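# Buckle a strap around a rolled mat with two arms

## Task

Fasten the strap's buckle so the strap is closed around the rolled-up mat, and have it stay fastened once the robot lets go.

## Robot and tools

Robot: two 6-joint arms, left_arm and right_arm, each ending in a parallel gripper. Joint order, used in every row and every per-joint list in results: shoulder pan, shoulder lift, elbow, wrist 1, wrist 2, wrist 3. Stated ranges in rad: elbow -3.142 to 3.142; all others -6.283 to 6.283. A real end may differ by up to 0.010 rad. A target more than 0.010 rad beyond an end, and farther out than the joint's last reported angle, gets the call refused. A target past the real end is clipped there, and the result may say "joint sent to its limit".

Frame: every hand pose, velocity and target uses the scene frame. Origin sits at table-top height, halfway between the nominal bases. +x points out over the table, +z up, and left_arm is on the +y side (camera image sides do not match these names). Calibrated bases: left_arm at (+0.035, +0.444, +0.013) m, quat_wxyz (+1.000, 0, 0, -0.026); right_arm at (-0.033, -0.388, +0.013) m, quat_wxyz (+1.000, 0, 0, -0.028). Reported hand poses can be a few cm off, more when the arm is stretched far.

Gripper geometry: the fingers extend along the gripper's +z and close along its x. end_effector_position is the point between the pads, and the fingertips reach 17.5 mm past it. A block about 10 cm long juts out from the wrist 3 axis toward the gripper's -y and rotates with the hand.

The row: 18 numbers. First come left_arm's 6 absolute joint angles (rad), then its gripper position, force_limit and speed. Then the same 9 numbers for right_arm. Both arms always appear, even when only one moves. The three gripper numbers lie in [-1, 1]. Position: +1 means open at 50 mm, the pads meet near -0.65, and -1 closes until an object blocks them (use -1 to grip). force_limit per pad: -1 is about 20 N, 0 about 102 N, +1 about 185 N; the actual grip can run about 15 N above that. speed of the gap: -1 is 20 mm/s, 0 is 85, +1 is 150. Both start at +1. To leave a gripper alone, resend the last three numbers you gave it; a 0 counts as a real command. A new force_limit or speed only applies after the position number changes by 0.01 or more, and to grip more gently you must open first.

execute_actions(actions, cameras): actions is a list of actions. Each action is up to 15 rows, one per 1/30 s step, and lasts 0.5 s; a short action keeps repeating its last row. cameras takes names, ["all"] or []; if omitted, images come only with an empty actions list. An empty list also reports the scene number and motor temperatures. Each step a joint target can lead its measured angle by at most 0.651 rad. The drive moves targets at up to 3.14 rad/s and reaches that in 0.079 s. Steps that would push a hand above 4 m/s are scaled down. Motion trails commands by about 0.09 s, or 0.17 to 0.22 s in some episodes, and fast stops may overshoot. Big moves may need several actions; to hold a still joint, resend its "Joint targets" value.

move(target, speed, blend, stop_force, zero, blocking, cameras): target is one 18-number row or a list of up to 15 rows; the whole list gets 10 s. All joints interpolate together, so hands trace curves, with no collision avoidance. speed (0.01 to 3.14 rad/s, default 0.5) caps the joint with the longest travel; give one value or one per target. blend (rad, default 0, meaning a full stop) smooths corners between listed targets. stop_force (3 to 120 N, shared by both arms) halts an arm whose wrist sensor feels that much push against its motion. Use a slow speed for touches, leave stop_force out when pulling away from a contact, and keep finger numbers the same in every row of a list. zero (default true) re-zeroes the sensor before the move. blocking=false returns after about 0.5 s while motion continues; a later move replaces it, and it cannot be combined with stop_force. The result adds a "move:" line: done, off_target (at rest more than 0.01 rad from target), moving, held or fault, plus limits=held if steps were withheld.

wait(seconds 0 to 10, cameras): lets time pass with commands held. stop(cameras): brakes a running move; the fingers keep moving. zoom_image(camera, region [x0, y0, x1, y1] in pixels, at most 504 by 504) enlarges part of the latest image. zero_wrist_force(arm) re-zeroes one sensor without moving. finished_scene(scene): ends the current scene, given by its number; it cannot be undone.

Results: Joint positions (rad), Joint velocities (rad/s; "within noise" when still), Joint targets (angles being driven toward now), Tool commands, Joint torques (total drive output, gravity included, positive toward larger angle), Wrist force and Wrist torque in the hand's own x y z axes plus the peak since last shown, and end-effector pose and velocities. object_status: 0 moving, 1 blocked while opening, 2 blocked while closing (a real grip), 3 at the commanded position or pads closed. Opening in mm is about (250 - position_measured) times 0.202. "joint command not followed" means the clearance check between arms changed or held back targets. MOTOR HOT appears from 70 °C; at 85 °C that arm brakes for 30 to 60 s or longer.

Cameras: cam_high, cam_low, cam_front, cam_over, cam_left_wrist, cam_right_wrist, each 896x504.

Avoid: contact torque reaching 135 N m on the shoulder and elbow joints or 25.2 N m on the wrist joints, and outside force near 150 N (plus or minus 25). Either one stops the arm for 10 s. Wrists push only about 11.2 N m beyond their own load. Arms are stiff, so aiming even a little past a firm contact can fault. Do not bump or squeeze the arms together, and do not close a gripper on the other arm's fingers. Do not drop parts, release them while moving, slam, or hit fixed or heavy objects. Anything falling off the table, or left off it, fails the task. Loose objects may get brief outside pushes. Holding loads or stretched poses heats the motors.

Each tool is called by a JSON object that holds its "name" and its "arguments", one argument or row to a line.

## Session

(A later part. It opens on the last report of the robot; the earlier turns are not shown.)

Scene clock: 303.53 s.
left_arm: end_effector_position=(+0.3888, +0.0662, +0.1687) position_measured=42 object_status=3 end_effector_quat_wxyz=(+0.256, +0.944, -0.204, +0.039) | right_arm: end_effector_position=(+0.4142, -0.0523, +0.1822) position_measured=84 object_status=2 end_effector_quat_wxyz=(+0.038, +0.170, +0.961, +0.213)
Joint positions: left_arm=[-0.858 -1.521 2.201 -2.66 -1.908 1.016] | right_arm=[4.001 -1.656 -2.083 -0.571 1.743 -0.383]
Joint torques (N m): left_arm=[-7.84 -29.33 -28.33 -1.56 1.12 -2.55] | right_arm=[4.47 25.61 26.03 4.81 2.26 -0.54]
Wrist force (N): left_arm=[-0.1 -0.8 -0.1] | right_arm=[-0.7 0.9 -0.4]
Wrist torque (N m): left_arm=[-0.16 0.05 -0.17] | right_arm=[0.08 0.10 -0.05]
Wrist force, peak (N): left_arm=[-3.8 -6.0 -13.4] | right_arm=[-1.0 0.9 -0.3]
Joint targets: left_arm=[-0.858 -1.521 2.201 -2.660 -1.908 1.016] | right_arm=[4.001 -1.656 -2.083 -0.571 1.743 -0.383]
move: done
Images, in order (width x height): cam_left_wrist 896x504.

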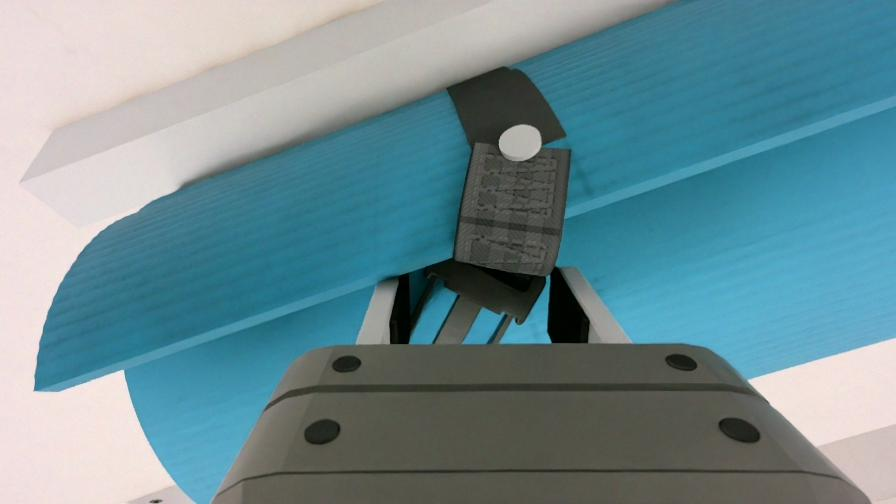

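{"name": "move", "arguments": {
  "target": [-0.8584,-1.5215,2.2011,-2.6604,-1.9076,1.0157,-1,-0.8,-1,4.001,-1.656,-2.083,-0.571,1.743,-0.383,-1,-0.7,-0.9],
  "cameras": ["cam_left_wrist","cam_over","cam_front","cam_high"]
}}

{"name": "zoom_image", "arguments": {
  "camera": "cam_left_wrist",
  "region": [320, 120, 620, 350]
}}

{"name": "zoom_image", "arguments": {
  "camera": "cam_over",
  "region": [260, 80, 510, 280]
}}

Scene clock: 308.33 s.
left_arm: end_effector_position=(+0.3888, +0.0662, +0.1687) position_measured=148 object_status=2 end_effector_quat_wxyz=(+0.256, +0.944, -0.204, +0.039) | right_arm: end_effector_position=(+0.4142, -0.0523, +0.1822) position_measured=84 object_status=2 end_effector_quat_wxyz=(+0.038, +0.170, +0.961, +0.213)
Joint positions: left_arm=[-0.858 -1.522 2.201 -2.66 -1.908 1.016] | right_arm=[4.001 -1.656 -2.083 -0.571 1.743 -0.383]
Joint torques (N m): left_arm=[-8.82 -17.4 -22.8 -1.49 -3.02 -2.55] | right_arm=[4.68 24.53 25.96 4.84 2.29 -0.36]
Wrist force (N): left_arm=[0.5 -13.6 -31.2] | right_arm=[-0.7 0.7 0.0]
Wrist torque (N m): left_arm=[-0.08 -0.33 0.11] | right_arm=[0.09 0.10 -0.06]
Wrist force, peak (N): left_arm=[0.6 -13.5 -31.5] | right_arm=[-0.8 1.1 -0.4]
Joint targets: left_arm=[-0.858 -1.521 2.201 -2.660 -1.908 1.016] | right_arm=[4.001 -1.656 -2.083 -0.571 1.743 -0.383]
move: done
Images, in order (width x height): cam_high 896x504, cam_front 896x504, cam_over 896x504, cam_left_wrist 896x504.

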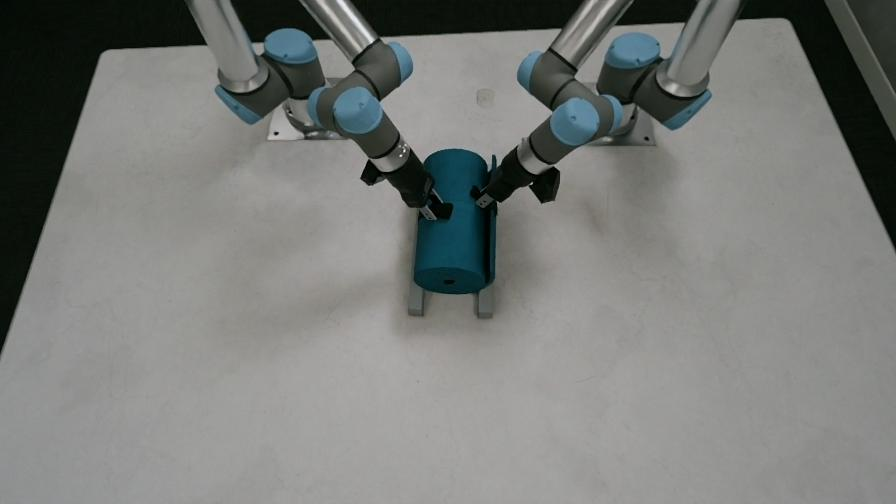

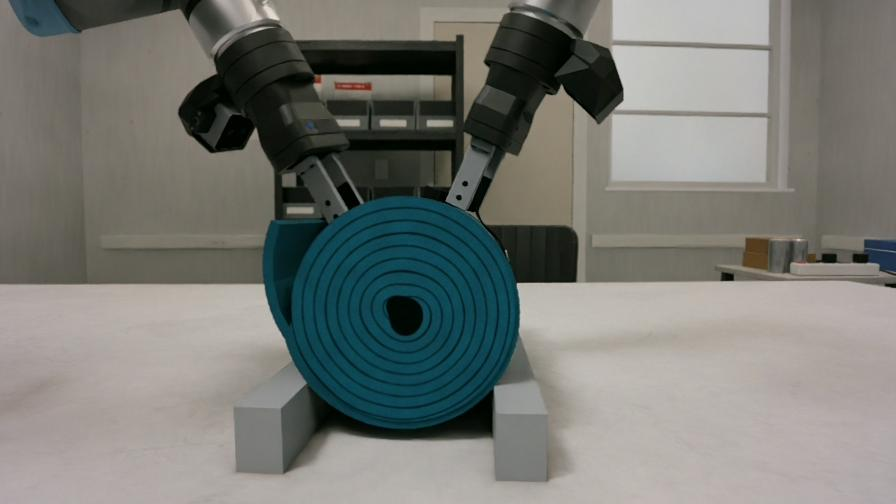

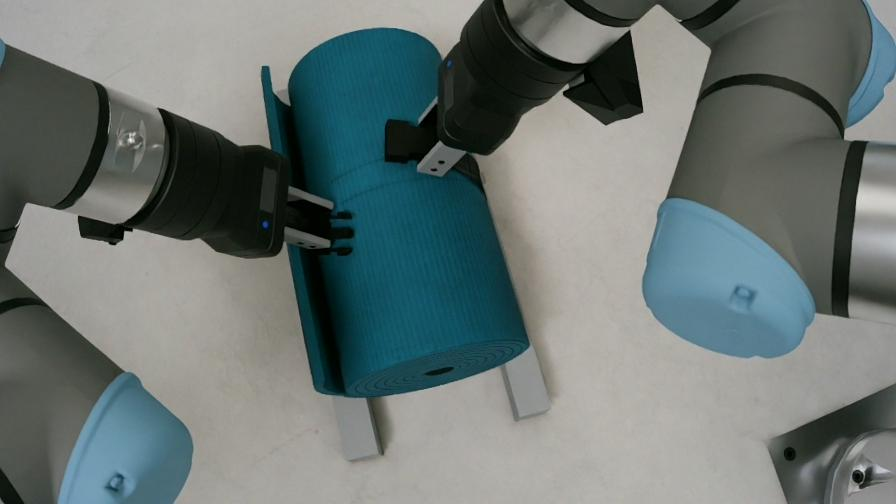

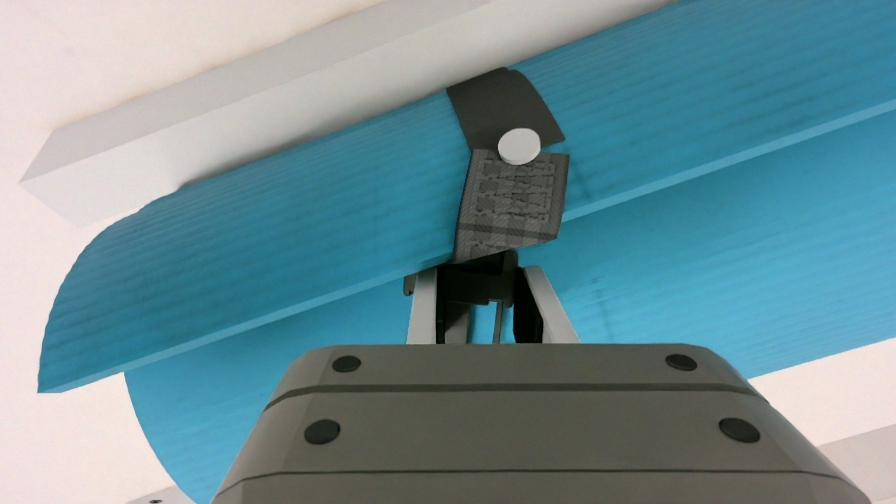

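Scaled by 1.680.

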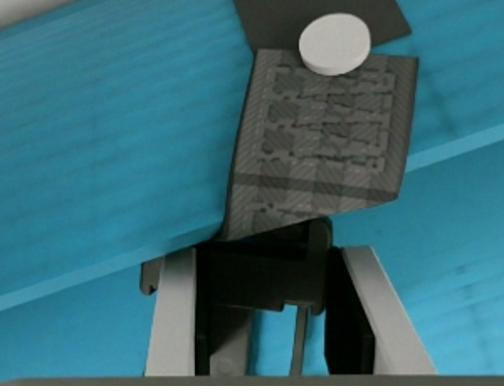

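Scaled by 2.016.

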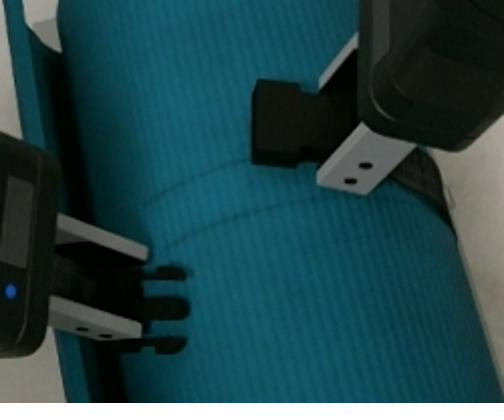

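{"name": "move", "arguments": {
  "target": [-0.8584,-1.5215,2.2011,-2.6604,-1.9076,1.0157,0.9,-0.8,-0.5,4.001,-1.656,-2.083,-0.571,1.743,-0.383,-1,-0.7,-0.9],
  "cameras": ["cam_left_wrist"]
}}

{"name": "zoom_image", "arguments": {
  "camera": "cam_left_wrist",
  "region": [320, 120, 620, 350]
}}

Scene clock: 315.93 s.
left_arm: end_effector_position=(+0.3888, +0.0662, +0.1686) position_measured=18 object_status=3 end_effector_quat_wxyz=(+0.256, +0.944, -0.204, +0.039) | right_arm: end_effector_position=(+0.4142, -0.0523, +0.1822) position_measured=84 object_status=2 end_effector_quat_wxyz=(+0.038, +0.170, +0.961, +0.213)
Joint positions: left_arm=[-0.858 -1.521 2.201 -2.66 -1.908 1.016] | right_arm=[4.001 -1.656 -2.083 -0.571 1.743 -0.383]
Joint torques (N m): left_arm=[-7 -27.76 -14.92 -1.59 1.13 -2.56] | right_arm=[4.34 24.19 26 4.82 2.29 -0.3]
Wrist force (N): left_arm=[-0.3 -0.8 0.5] | right_arm=[-0.8 0.9 -0.2]
Wrist torque (N m): left_arm=[-0.14 0.12 -0.17] | right_arm=[0.06 0.10 -0.06]
Wrist force, peak (N): left_arm=[0.7 -13.9 -31.5] | right_arm=[-0.8 1.0 -0.4]
Joint targets: left_arm=[-0.858 -1.521 2.201 -2.660 -1.908 1.016] | right_arm=[4.001 -1.656 -2.083 -0.571 1.743 -0.383]
move: done
Images, in order (width x height): cam_left_wrist 896x504.

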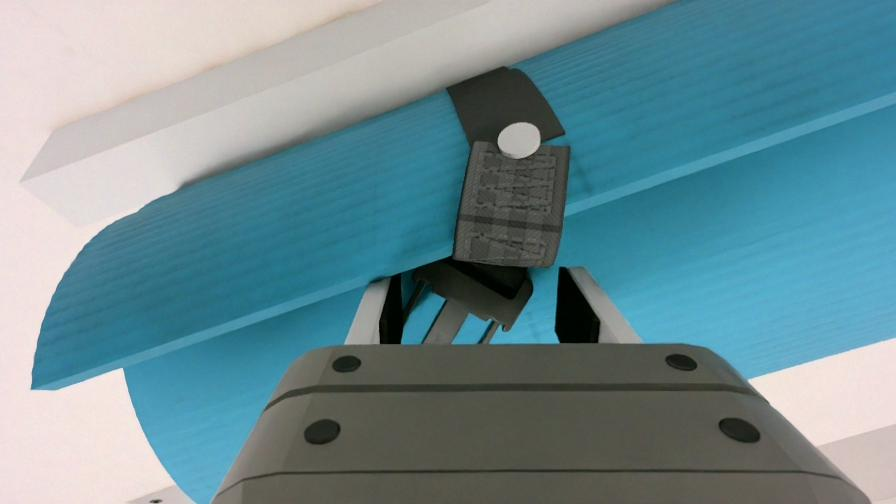

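Scaled by 1.680.

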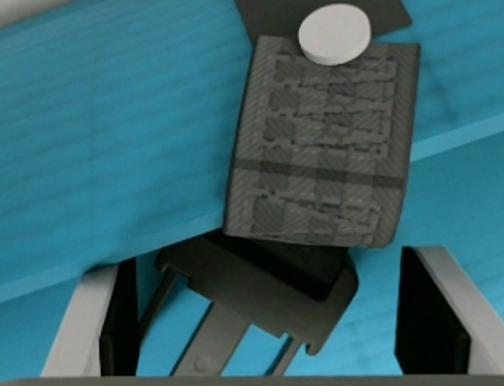

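{"name": "move", "arguments": {
  "target": [-0.8665,-1.506,2.2098,-2.6873,-1.9044,1.1473,0.9,-0.8,-0.5,4.001,-1.656,-2.083,-0.571,1.743,-0.383,-1,-0.7,-0.9],
  "speed": 0.06,
  "stop_force": 14,
  "cameras": ["cam_left_wrist","cam_front"]
}}

{"name": "zoom_image", "arguments": {
  "camera": "cam_left_wrist",
  "region": [320, 120, 620, 350]
}}

Scene clock: 324.33 s.
left_arm: end_effector_position=(+0.3886, +0.0657, +0.1675) position_measured=18 object_status=3 end_effector_quat_wxyz=(+0.256, +0.942, -0.215, +0.042) | right_arm: end_effector_position=(+0.4142, -0.0523, +0.1822) position_measured=84 object_status=2 end_effector_quat_wxyz=(+0.038, +0.170, +0.961, +0.213)
Joint positions: left_arm=[-0.86 -1.519 2.203 -2.665 -1.907 1.038] | right_arm=[4.001 -1.656 -2.083 -0.571 1.743 -0.383]
Joint torques (N m): left_arm=[5.6 -27.14 -26.84 -1.2 -2.47 2.32] | right_arm=[3.8 21.75 25.91 4.72 2.16 -0.23]
Wrist force (N): left_arm=[-3.1 -5.3 -16.6] | right_arm=[-0.6 0.7 -0.1]
Wrist torque (N m): left_arm=[-0.34 -0.39 0.09] | right_arm=[0.06 0.07 -0.06]
Wrist force, peak (N): left_arm=[-3.5 -5.5 -18.5] | right_arm=[-1.0 1.0 -0.4]
Joint targets: left_arm=[-0.860 -1.519 2.203 -2.665 -1.907 1.038] | right_arm=[4.001 -1.656 -2.083 -0.571 1.743 -0.383]
move: contact (left_arm); left_arm: the wrist 3 is farthest, 0.110 rad from its target
Images, in order (width x height): cam_front 896x504, cam_left_wrist 896x504.

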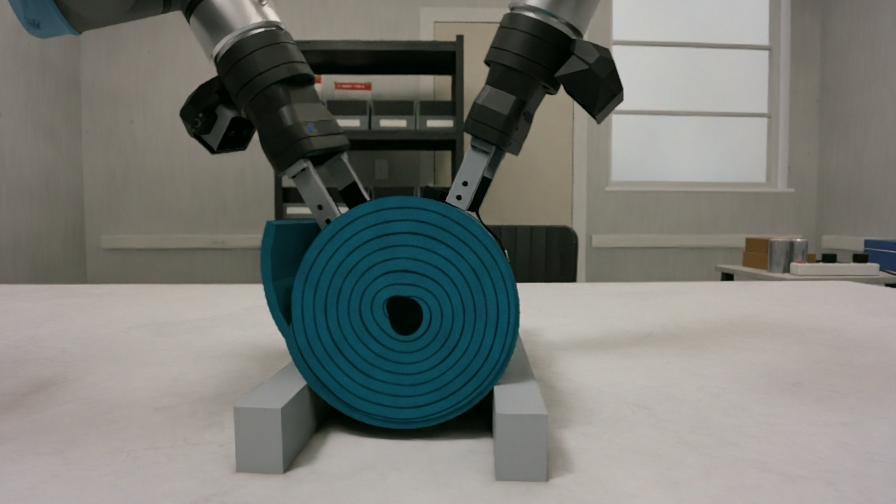

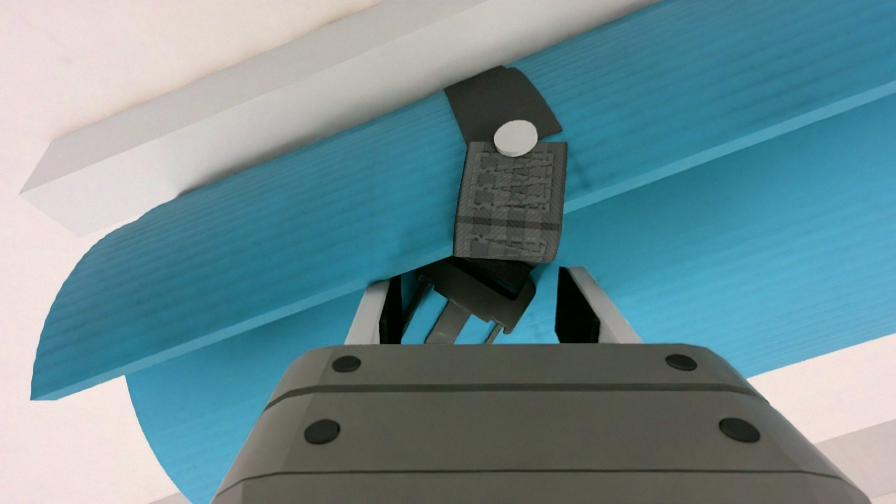

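Scaled by 1.680.

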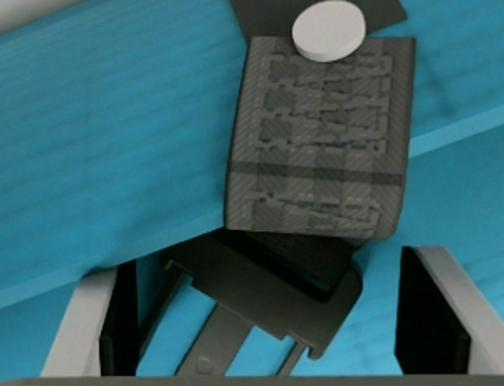

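{"name": "move", "arguments": {
  "target": [
    [-0.8596,-1.5529,2.1885,-2.6168,-1.9071,1.0145,0.9,-0.8,-0.5,4.001,-1.656,-2.083,-0.571,1.743,-0.383,-1,-0.7,-0.9],
    [-0.8337,-1.5716,2.1842,-2.5856,-1.9173,1.0385,0.9,-0.8,-0.5,4.001,-1.656,-2.083,-0.571,1.743,-0.383,-1,-0.7,-0.9],
    [-0.7147,-1.4938,2.3343,-2.9902,-2.1377,1.007,0.9,-0.8,-0.5,4.001,-1.656,-2.083,-0.571,1.743,-0.383,-1,-0.7,-0.9]
  ],
  "speed": 0.25,
  "cameras": ["cam_left_wrist","cam_front"]
}}

{"name": "zoom_image", "arguments": {
  "camera": "cam_left_wrist",
  "region": [320, 120, 620, 350]
}}

{"name": "zoom_image", "arguments": {
  "camera": "cam_front",
  "region": [250, 140, 410, 260]
}}

Scene clock: 380.00 s.
left_arm: end_effector_position=(+0.3895, +0.0945, +0.1782) position_measured=18 object_status=3 end_effector_quat_wxyz=(+0.380, +0.907, -0.172, +0.050) | right_arm: end_effector_position=(+0.4142, -0.0523, +0.1822) position_measured=84 object_status=2 end_effector_quat_wxyz=(+0.038, +0.170, +0.961, +0.213)
Joint positions: left_arm=[-0.715 -1.494 2.334 -2.99 -2.138 1.007] | right_arm=[4.001 -1.656 -2.083 -0.571 1.743 -0.383]
Joint torques (N m): left_arm=[-7.61 -32.04 -25.28 -2.3 0.37 1.44] | right_arm=[4.03 20.46 25.59 4.64 2.09 0.09]
Wrist force (N): left_arm=[-0.4 -1.6 0.9] | right_arm=[-0.8 0.9 -0.4]
Wrist torque (N m): left_arm=[-0.24 0.14 -0.07] | right_arm=[0.07 0.09 -0.06]
Wrist force, peak (N): left_arm=[-3.0 -5.3 -16.8] | right_arm=[-0.8 1.1 -0.4]
Joint targets: left_arm=[-0.715 -1.494 2.334 -2.990 -2.138 1.007] | right_arm=[4.001 -1.656 -2.083 -0.571 1.743 -0.383]
move: done
Images, in order (width x height): cam_front 896x504, cam_left_wrist 896x504.

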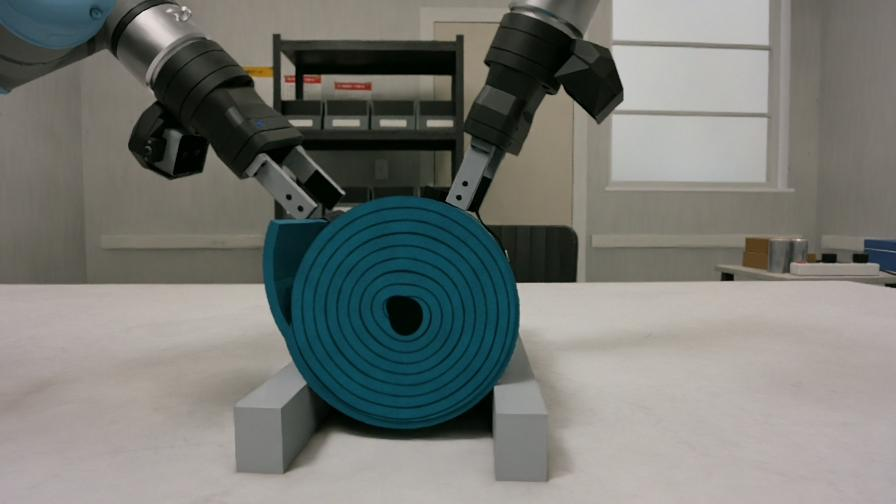

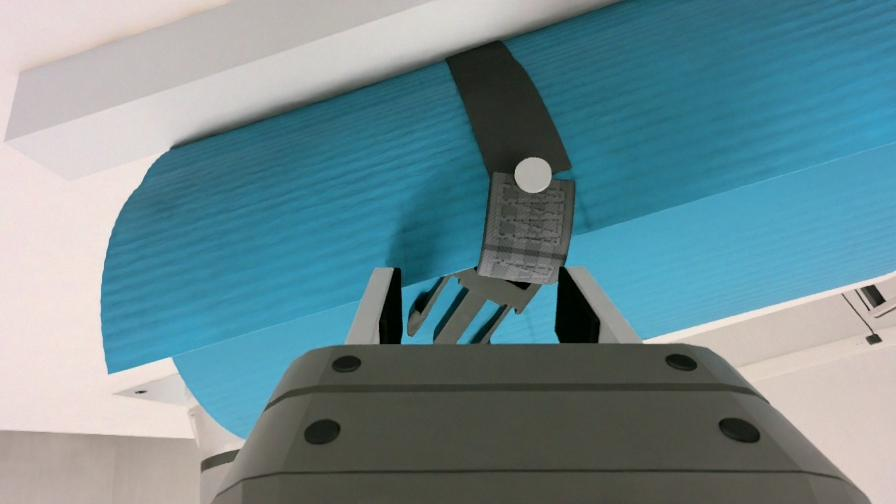

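Scaled by 1.680.

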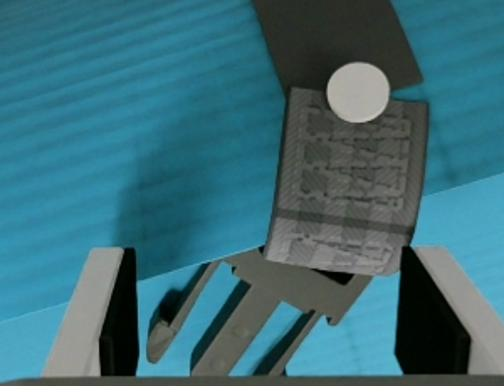

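Scaled by 3.150.

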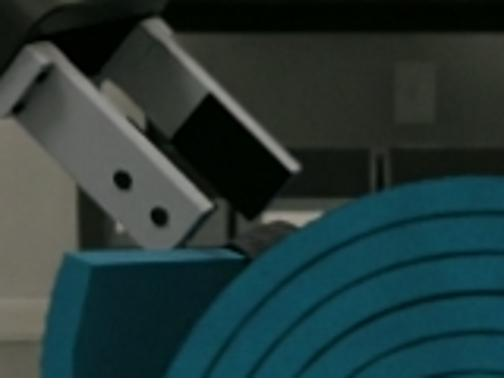

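{"name": "wait", "arguments": {
  "seconds": 0.1,
  "cameras": ["cam_over","cam_high"]
}}

{"name": "zoom_image", "arguments": {
  "camera": "cam_over",
  "region": [250, 160, 400, 290]
}}

Scene clock: 406.00 s.
left_arm: end_effector_position=(+0.3894, +0.0944, +0.1784) position_measured=18 object_status=3 end_effector_quat_wxyz=(+0.380, +0.907, -0.173, +0.050) | right_arm: end_effector_position=(+0.4142, -0.0523, +0.1822) position_measured=84 object_status=2 end_effector_quat_wxyz=(+0.038, +0.170, +0.961, +0.213)
Joint positions: left_arm=[-0.715 -1.494 2.334 -2.99 -2.138 1.007] | right_arm=[4.001 -1.656 -2.083 -0.571 1.743 -0.383]
Joint torques (N m): left_arm=[-7.71 -32.2 -25.9 -5.58 -2.49 2.36] | right_arm=[4.22 19.51 26.3 4.63 2.13 0.13]
Wrist force (N): left_arm=[-0.3 -1.5 0.8] | right_arm=[-1.0 0.8 -0.4]
Wrist torque (N m): left_arm=[-0.23 0.13 -0.08] | right_arm=[0.06 0.13 -0.06]
Wrist force, peak (N): left_arm=[-0.4 -1.7 1.1] | right_arm=[-0.7 1.1 -0.4]
Joint targets: left_arm=[-0.715 -1.494 2.334 -2.990 -2.138 1.007] | right_arm=[4.001 -1.656 -2.083 -0.571 1.743 -0.383]
Tool commands: left_gripper/position=+0.9 left_gripper/force_limit=-0.8 left_gripper/speed=-0.5 right_gripper/position=-1.0 right_gripper/force_limit=-0.7 right_gripper/speed=-0.9
wait: 0.10 s; at rest from the start
Images, in order (width x height): cam_high 896x504, cam_over 896x504.

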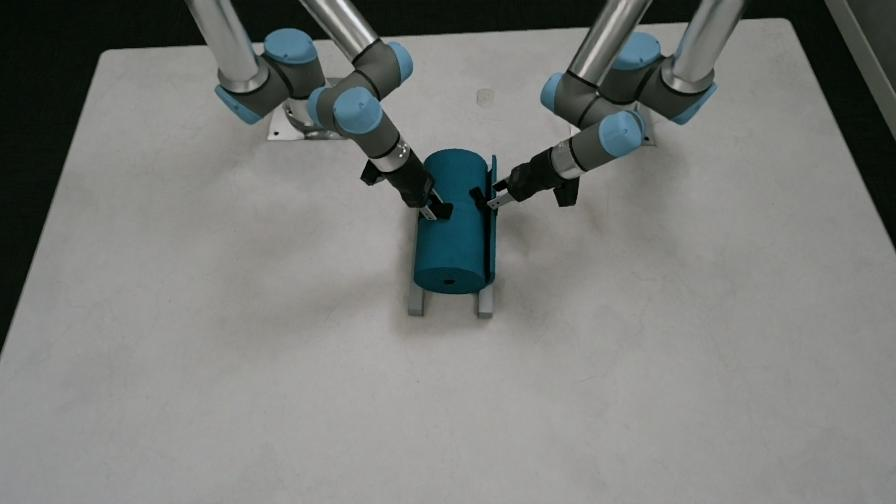

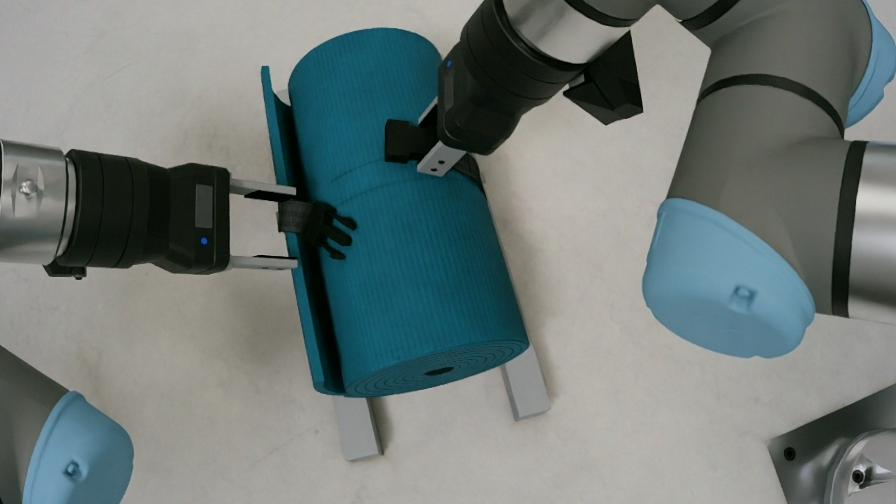

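Scaled by 3.360.

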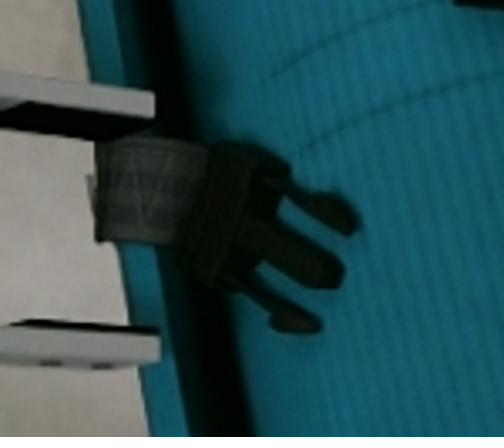

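{"name": "move", "arguments": {
  "target": [-0.828,-1.5609,2.1175,-2.4329,-1.9183,1.5662,1,-0.8,-0.5,4.001,-1.656,-2.083,-0.571,1.743,-0.383,-1,-0.7,-0.9],
  "speed": 0.4,
  "cameras": ["cam_left_wrist","cam_over"]
}}

{"name": "zoom_image", "arguments": {
  "camera": "cam_left_wrist",
  "region": [320, 120, 620, 350]
}}

Scene clock: 434.03 s.
left_arm: end_effector_position=(+0.3921, +0.0826, +0.1907) position_measured=3 object_status=3 end_effector_quat_wxyz=(+0.219, +0.871, -0.436, +0.062) | right_arm: end_effector_position=(+0.4142, -0.0523, +0.1822) position_measured=84 object_status=2 end_effector_quat_wxyz=(+0.038, +0.170, +0.961, +0.213)
Joint positions: left_arm=[-0.828 -1.561 2.118 -2.433 -1.918 1.566] | right_arm=[4.001 -1.656 -2.083 -0.571 1.743 -0.383]
Joint torques (N m): left_arm=[10.39 -16.22 -17.7 -2.98 -1.59 0.77] | right_arm=[3.98 18.51 25.78 4.52 2.09 0.31]
Wrist force (N): left_arm=[-0.4 -0.8 0.0] | right_arm=[-0.6 0.9 -0.4]
Wrist torque (N m): left_arm=[-0.14 0.09 0.01] | right_arm=[0.07 0.07 -0.06]
Wrist force, peak (N): left_arm=[-0.9 -2.1 0.7] | right_arm=[-0.9 1.0 -0.5]
Joint targets: left_arm=[-0.828 -1.561 2.118 -2.433 -1.918 1.566] | right_arm=[4.001 -1.656 -2.083 -0.571 1.743 -0.383]
move: done
Images, in order (width x height): cam_over 896x504, cam_left_wrist 896x504.

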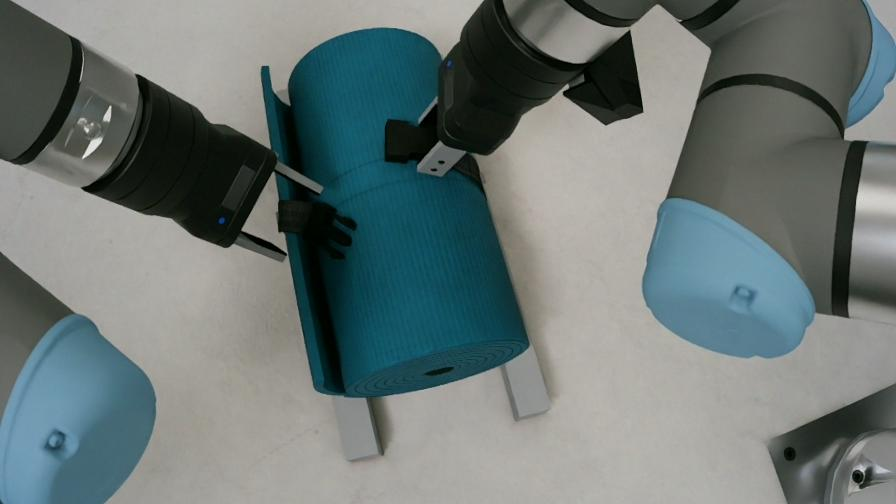

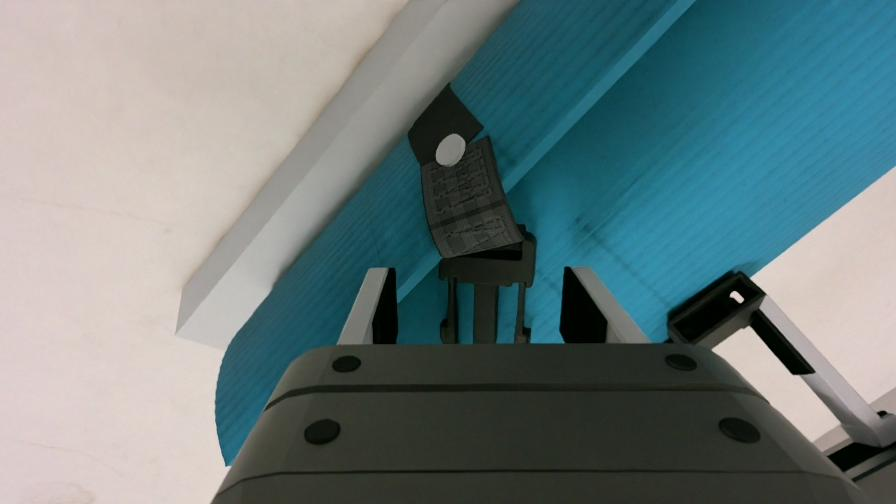

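Scaled by 1.680.

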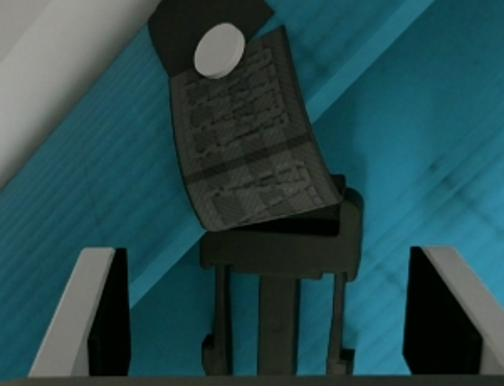

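{"name": "move", "arguments": {
  "target": [-0.8589,-1.5165,2.1319,-2.5025,-1.9088,1.5353,0.7,-0.8,-0.5,4.001,-1.656,-2.083,-0.571,1.743,-0.383,-1,-0.7,-0.9],
  "speed": 0.06,
  "stop_force": 12,
  "cameras": ["cam_left_wrist"]
}}

{"name": "zoom_image", "arguments": {
  "camera": "cam_left_wrist",
  "region": [320, 120, 620, 350]
}}

Scene clock: 446.83 s.
left_arm: end_effector_position=(+0.3897, +0.0724, +0.1790) position_measured=48 object_status=3 end_effector_quat_wxyz=(+0.219, +0.870, -0.436, +0.063) | right_arm: end_effector_position=(+0.4142, -0.0523, +0.1822) position_measured=84 object_status=2 end_effector_quat_wxyz=(+0.038, +0.170, +0.961, +0.213)
Joint positions: left_arm=[-0.847 -1.533 2.126 -2.477 -1.912 1.547] | right_arm=[4.001 -1.656 -2.083 -0.571 1.743 -0.383]
Joint torques (N m): left_arm=[8.24 -17.11 -22.03 -3.33 -1.45 2.57] | right_arm=[3.77 17.84 25.33 4.49 2.05 0.48]
Wrist force (N): left_arm=[3.7 3.2 -15.0] | right_arm=[-0.8 0.5 0.0]
Wrist torque (N m): left_arm=[-0.01 -0.21 -0.12] | right_arm=[0.05 0.11 -0.06]
Wrist force, peak (N): left_arm=[5.4 5.5 -22.0] | right_arm=[-0.8 1.1 -0.6]
Joint targets: left_arm=[-0.847 -1.533 2.126 -2.477 -1.912 1.547] | right_arm=[4.001 -1.656 -2.083 -0.571 1.743 -0.383]
move: contact (left_arm); left_arm: the wrist 1 is farthest, 0.026 rad from its target
Images, in order (width x height): cam_left_wrist 896x504.

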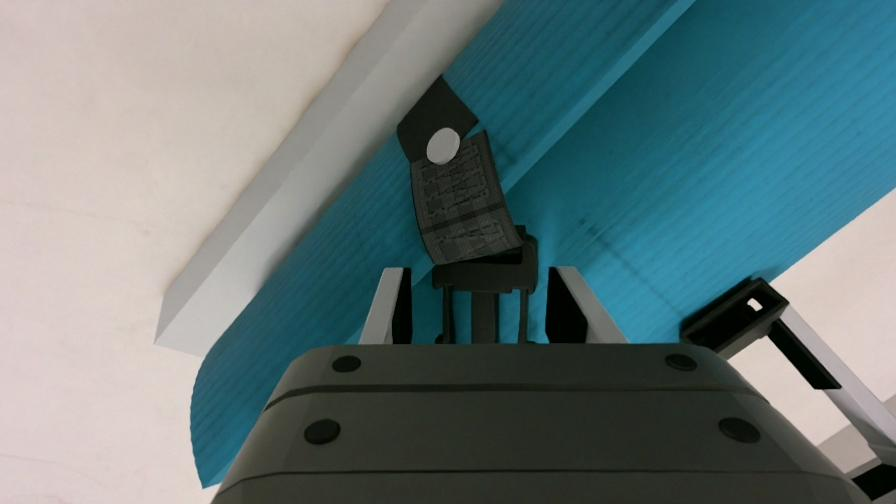

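Scaled by 1.680.

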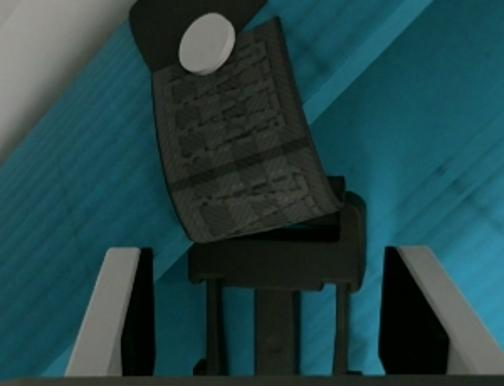

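{"name": "move", "arguments": {
  "target": [-0.8656,-1.5431,2.119,-2.4654,-1.9065,1.5286,0.6,-0.8,-0.5,4.001,-1.656,-2.083,-0.571,1.743,-0.383,-1,-0.7,-0.9],
  "speed": 0.1
}}

{"name": "move", "arguments": {
  "target": [-0.879,-1.5093,2.1344,-2.5192,-1.9022,1.5152,0.6,-0.8,-0.5,4.001,-1.656,-2.083,-0.571,1.743,-0.383,-1,-0.7,-0.9],
  "speed": 0.06,
  "stop_force": 12,
  "cameras": ["cam_left_wrist","cam_over"]
}}

{"name": "zoom_image", "arguments": {
  "camera": "cam_left_wrist",
  "region": [320, 120, 620, 350]
}}

Scene clock: 465.67 s.
left_arm: end_effector_position=(+0.3845, +0.0661, +0.1855) position_measured=63 object_status=3 end_effector_quat_wxyz=(+0.219, +0.871, -0.436, +0.063) | right_arm: end_effector_position=(+0.4142, -0.0523, +0.1822) position_measured=84 object_status=2 end_effector_quat_wxyz=(+0.038, +0.170, +0.961, +0.213)
Joint positions: left_arm=[-0.866 -1.543 2.119 -2.465 -1.906 1.528] | right_arm=[4.001 -1.656 -2.083 -0.571 1.743 -0.383]
Joint torques (N m): left_arm=[10.06 -22.54 -19.04 -4.05 -0.49 2] | right_arm=[4 17.26 25.59 4.55 1.91 0.63]
Wrist force (N): left_arm=[-0.3 -0.4 0.0] | right_arm=[-0.8 0.8 -0.3]
Wrist torque (N m): left_arm=[-0.07 0.08 0.00] | right_arm=[0.07 0.09 -0.06]
Wrist force, peak (N): left_arm=[3.9 3.1 -15.5] | right_arm=[-0.9 0.7 -0.3]
Joint targets: left_arm=[-0.866 -1.543 2.119 -2.465 -1.907 1.529] | right_arm=[4.001 -1.656 -2.083 -0.571 1.743 -0.383]
move: done

Scene clock: 467.07 s.
left_arm: end_effector_position=(+0.3841, +0.0632, +0.1794) position_measured=63 object_status=3 end_effector_quat_wxyz=(+0.219, +0.870, -0.437, +0.063) | right_arm: end_effector_position=(+0.4142, -0.0523, +0.1822) position_measured=84 object_status=2 end_effector_quat_wxyz=(+0.038, +0.170, +0.961, +0.213)
Joint positions: left_arm=[-0.871 -1.531 2.125 -2.486 -1.905 1.524] | right_arm=[4.001 -1.656 -2.083 -0.571 1.743 -0.383]
Joint torques (N m): left_arm=[8.97 -19.95 -22.92 -3.62 -1.16 2.47] | right_arm=[4.35 15.92 25.83 4.51 2.01 0.68]
Wrist force (N): left_arm=[3.2 4.1 -12.9] | right_arm=[-0.6 0.7 0.0]
Wrist torque (N m): left_arm=[0.05 -0.19 -0.10] | right_arm=[0.08 0.07 -0.06]
Wrist force, peak (N): left_arm=[4.5 6.6 -18.9] | right_arm=[-0.9 0.8 -0.5]
Joint targets: left_arm=[-0.871 -1.531 2.125 -2.486 -1.905 1.524] | right_arm=[4.001 -1.656 -2.083 -0.571 1.743 -0.383]
move: contact (left_arm); left_arm: the wrist 1 is farthest, 0.034 rad from its target
Images, in order (width x height): cam_over 896x504, cam_left_wrist 896x504.

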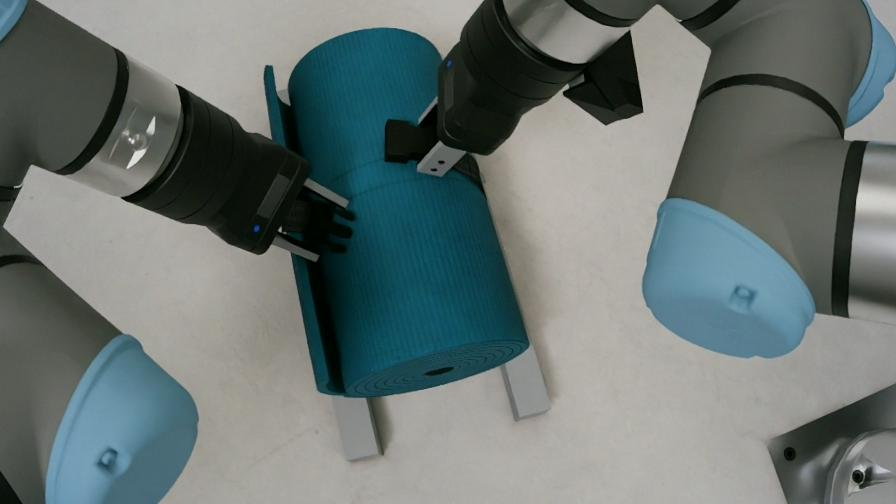

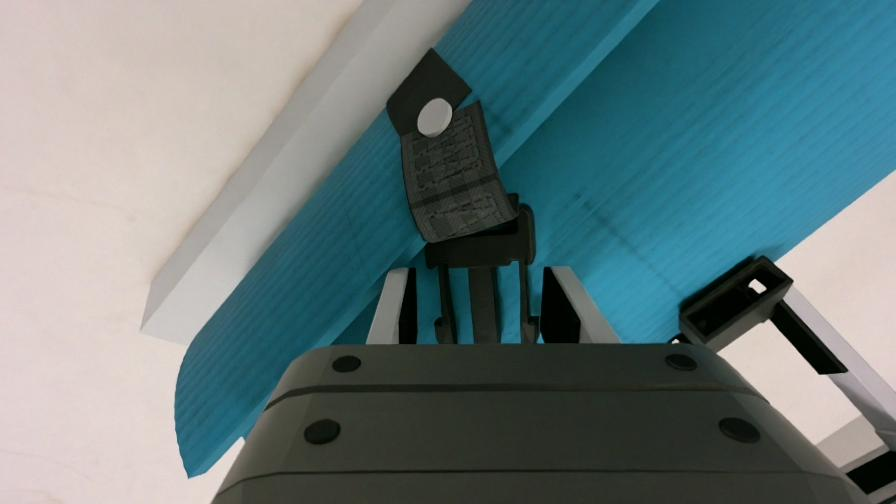

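Scaled by 1.680.

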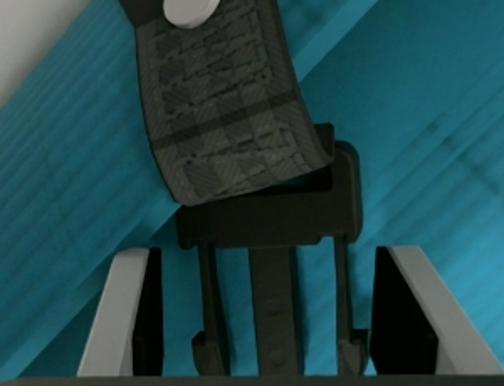

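{"name": "move", "arguments": {
  "target": [-0.8813,-1.5393,2.1241,-2.4797,-1.9015,1.5129,0.6,-0.8,-0.5,4.001,-1.656,-2.083,-0.571,1.743,-0.383,-1,-0.7,-0.9],
  "speed": 0.1
}}

{"name": "move", "arguments": {
  "target": [-0.8898,-1.5159,2.1335,-2.5154,-1.8988,1.5044,0.6,-0.8,-0.5,4.001,-1.656,-2.083,-0.571,1.743,-0.383,-1,-0.7,-0.9],
  "speed": 0.06,
  "stop_force": 10,
  "cameras": ["cam_left_wrist","cam_over"]
}}

{"name": "zoom_image", "arguments": {
  "camera": "cam_left_wrist",
  "region": [320, 120, 620, 350]
}}

{"name": "zoom_image", "arguments": {
  "camera": "cam_over",
  "region": [250, 160, 400, 290]
}}

Scene clock: 492.93 s.
left_arm: end_effector_position=(+0.3800, +0.0607, +0.1830) position_measured=63 object_status=3 end_effector_quat_wxyz=(+0.219, +0.870, -0.437, +0.063) | right_arm: end_effector_position=(+0.4142, -0.0523, +0.1822) position_measured=84 object_status=2 end_effector_quat_wxyz=(+0.038, +0.170, +0.961, +0.213)
Joint positions: left_arm=[-0.881 -1.539 2.124 -2.48 -1.901 1.513] | right_arm=[4.001 -1.656 -2.083 -0.571 1.743 -0.383]
Joint torques (N m): left_arm=[5.9 -24.12 -28.77 -2.44 0.24 -0.27] | right_arm=[3.53 15.43 25.55 4.43 1.9 0.6]
Wrist force (N): left_arm=[-0.3 -0.6 0.2] | right_arm=[-0.8 0.6 -0.5]
Wrist torque (N m): left_arm=[-0.11 0.09 0.01] | right_arm=[0.06 0.10 -0.07]
Wrist force, peak (N): left_arm=[3.5 4.1 -13.2] | right_arm=[-0.9 0.7 -0.5]
Joint targets: left_arm=[-0.881 -1.539 2.124 -2.480 -1.901 1.513] | right_arm=[4.001 -1.656 -2.083 -0.571 1.743 -0.383]
move: done

Scene clock: 494.63 s.
left_arm: end_effector_position=(+0.3793, +0.0555, +0.1722) position_measured=63 object_status=3 end_effector_quat_wxyz=(+0.219, +0.870, -0.437, +0.063) | right_arm: end_effector_position=(+0.4142, -0.0523, +0.1822) position_measured=84 object_status=2 end_effector_quat_wxyz=(+0.038, +0.170, +0.961, +0.213)
Joint positions: left_arm=[-0.89 -1.516 2.134 -2.515 -1.899 1.504] | right_arm=[4.001 -1.656 -2.083 -0.571 1.743 -0.383]
Joint torques (N m): left_arm=[9.03 -35.1 -28.95 -1.14 -2 2.39] | right_arm=[3.43 15.66 25.91 4.38 1.95 0.59]
Wrist force (N): left_arm=[-0.3 -0.6 0.2] | right_arm=[-0.7 0.6 -0.4]
Wrist torque (N m): left_arm=[-0.10 0.09 0.01] | right_arm=[0.06 0.07 -0.06]
Wrist force, peak (N): left_arm=[-0.3 -0.7 0.5] | right_arm=[-0.9 0.8 -0.6]
Joint targets: left_arm=[-0.890 -1.516 2.134 -2.515 -1.899 1.504] | right_arm=[4.001 -1.656 -2.083 -0.571 1.743 -0.383]
move: done
Images, in order (width x height): cam_over 896x504, cam_left_wrist 896x504.

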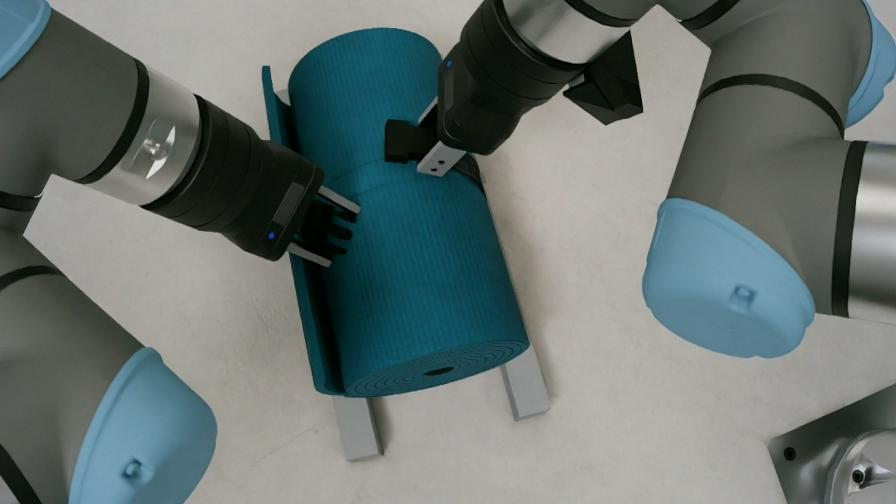

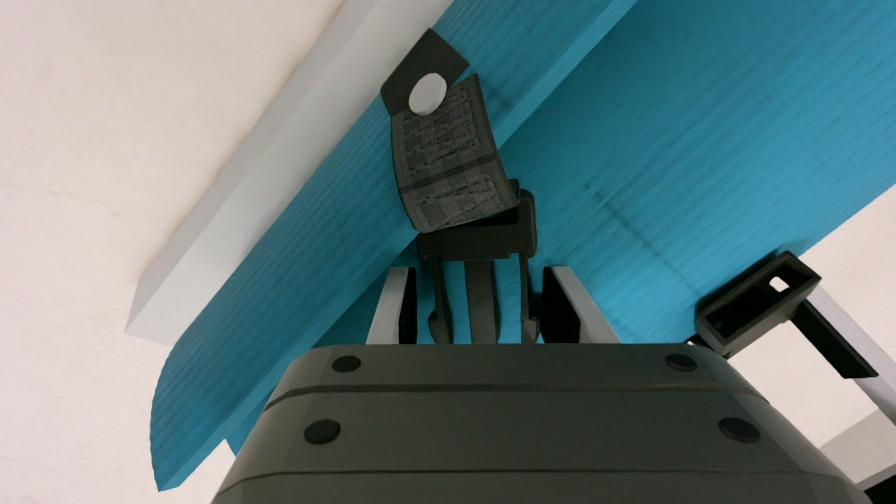

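Scaled by 1.680.

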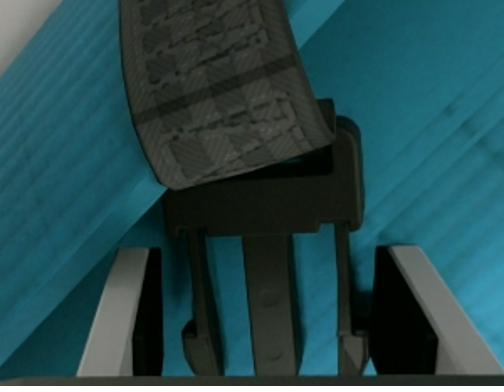

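Scaled by 3.360.

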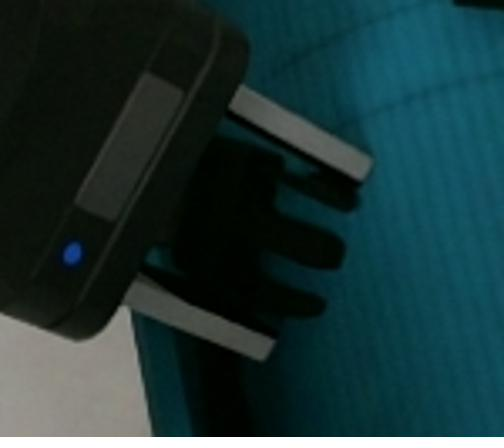

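{"name": "move", "arguments": {
  "target": [-0.8828,-1.499,2.1019,-2.4983,-1.901,0.9878,0.6,-0.8,-0.5,4.001,-1.656,-2.083,-0.571,1.743,-0.383,-1,-0.7,-0.9],
  "speed": 0.2,
  "stop_force": 12,
  "cameras": ["cam_left_wrist","cam_over"]
}}

{"name": "zoom_image", "arguments": {
  "camera": "cam_left_wrist",
  "region": [320, 120, 620, 350]
}}

{"name": "zoom_image", "arguments": {
  "camera": "cam_over",
  "region": [250, 160, 400, 290]
}}

Scene clock: 506.37 s.
left_arm: end_effector_position=(+0.3875, +0.0496, +0.1762) position_measured=63 object_status=3 end_effector_quat_wxyz=(+0.227, +0.954, -0.196, +0.004) | right_arm: end_effector_position=(+0.4142, -0.0523, +0.1822) position_measured=84 object_status=2 end_effector_quat_wxyz=(+0.038, +0.170, +0.961, +0.213)
Joint positions: left_arm=[-0.883 -1.499 2.102 -2.498 -1.901 0.988] | right_arm=[4.001 -1.656 -2.083 -0.571 1.743 -0.383]
Joint torques (N m): left_arm=[4.19 -29.61 -15.66 -4.2 -1.83 -0.35] | right_arm=[3.75 16.2 24.87 4.3 1.97 0.47]
Wrist force (N): left_arm=[-0.7 -0.8 0.4] | right_arm=[-0.8 0.4 -0.5]
Wrist torque (N m): left_arm=[-0.10 0.13 -0.17] | right_arm=[0.04 0.09 -0.06]
Wrist force, peak (N): left_arm=[-0.5 -1.0 0.5] | right_arm=[-1.0 0.6 -0.6]
Joint targets: left_arm=[-0.883 -1.499 2.102 -2.498 -1.901 0.988] | right_arm=[4.001 -1.656 -2.083 -0.571 1.743 -0.383]
move: done
Images, in order (width x height): cam_over 896x504, cam_left_wrist 896x504.

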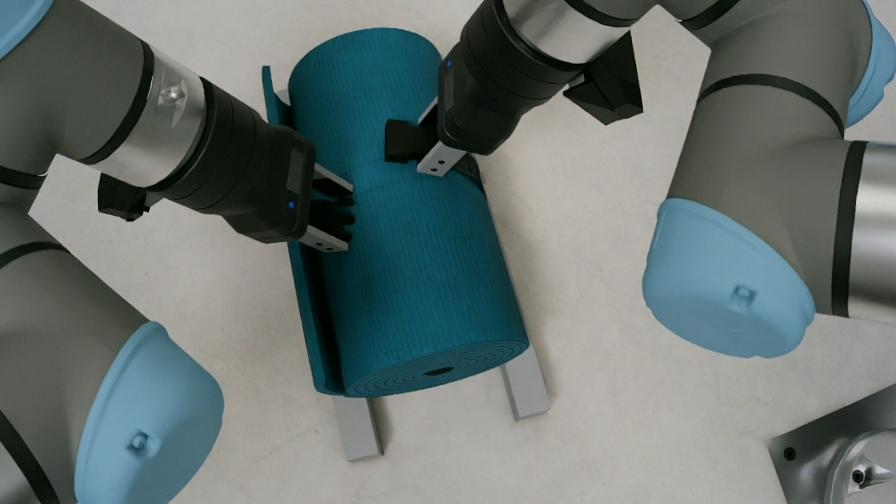

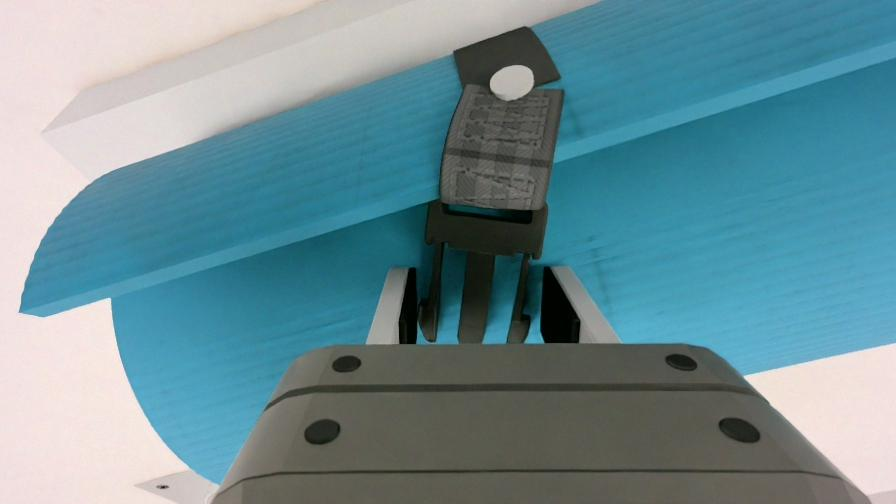

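Scaled by 1.680.

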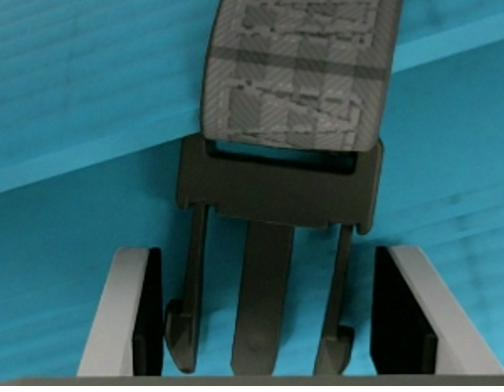

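Scaled by 3.360.

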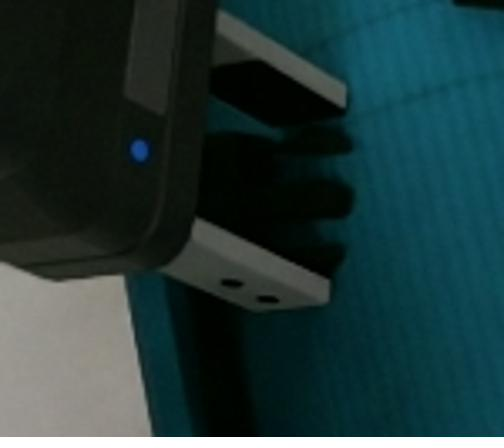

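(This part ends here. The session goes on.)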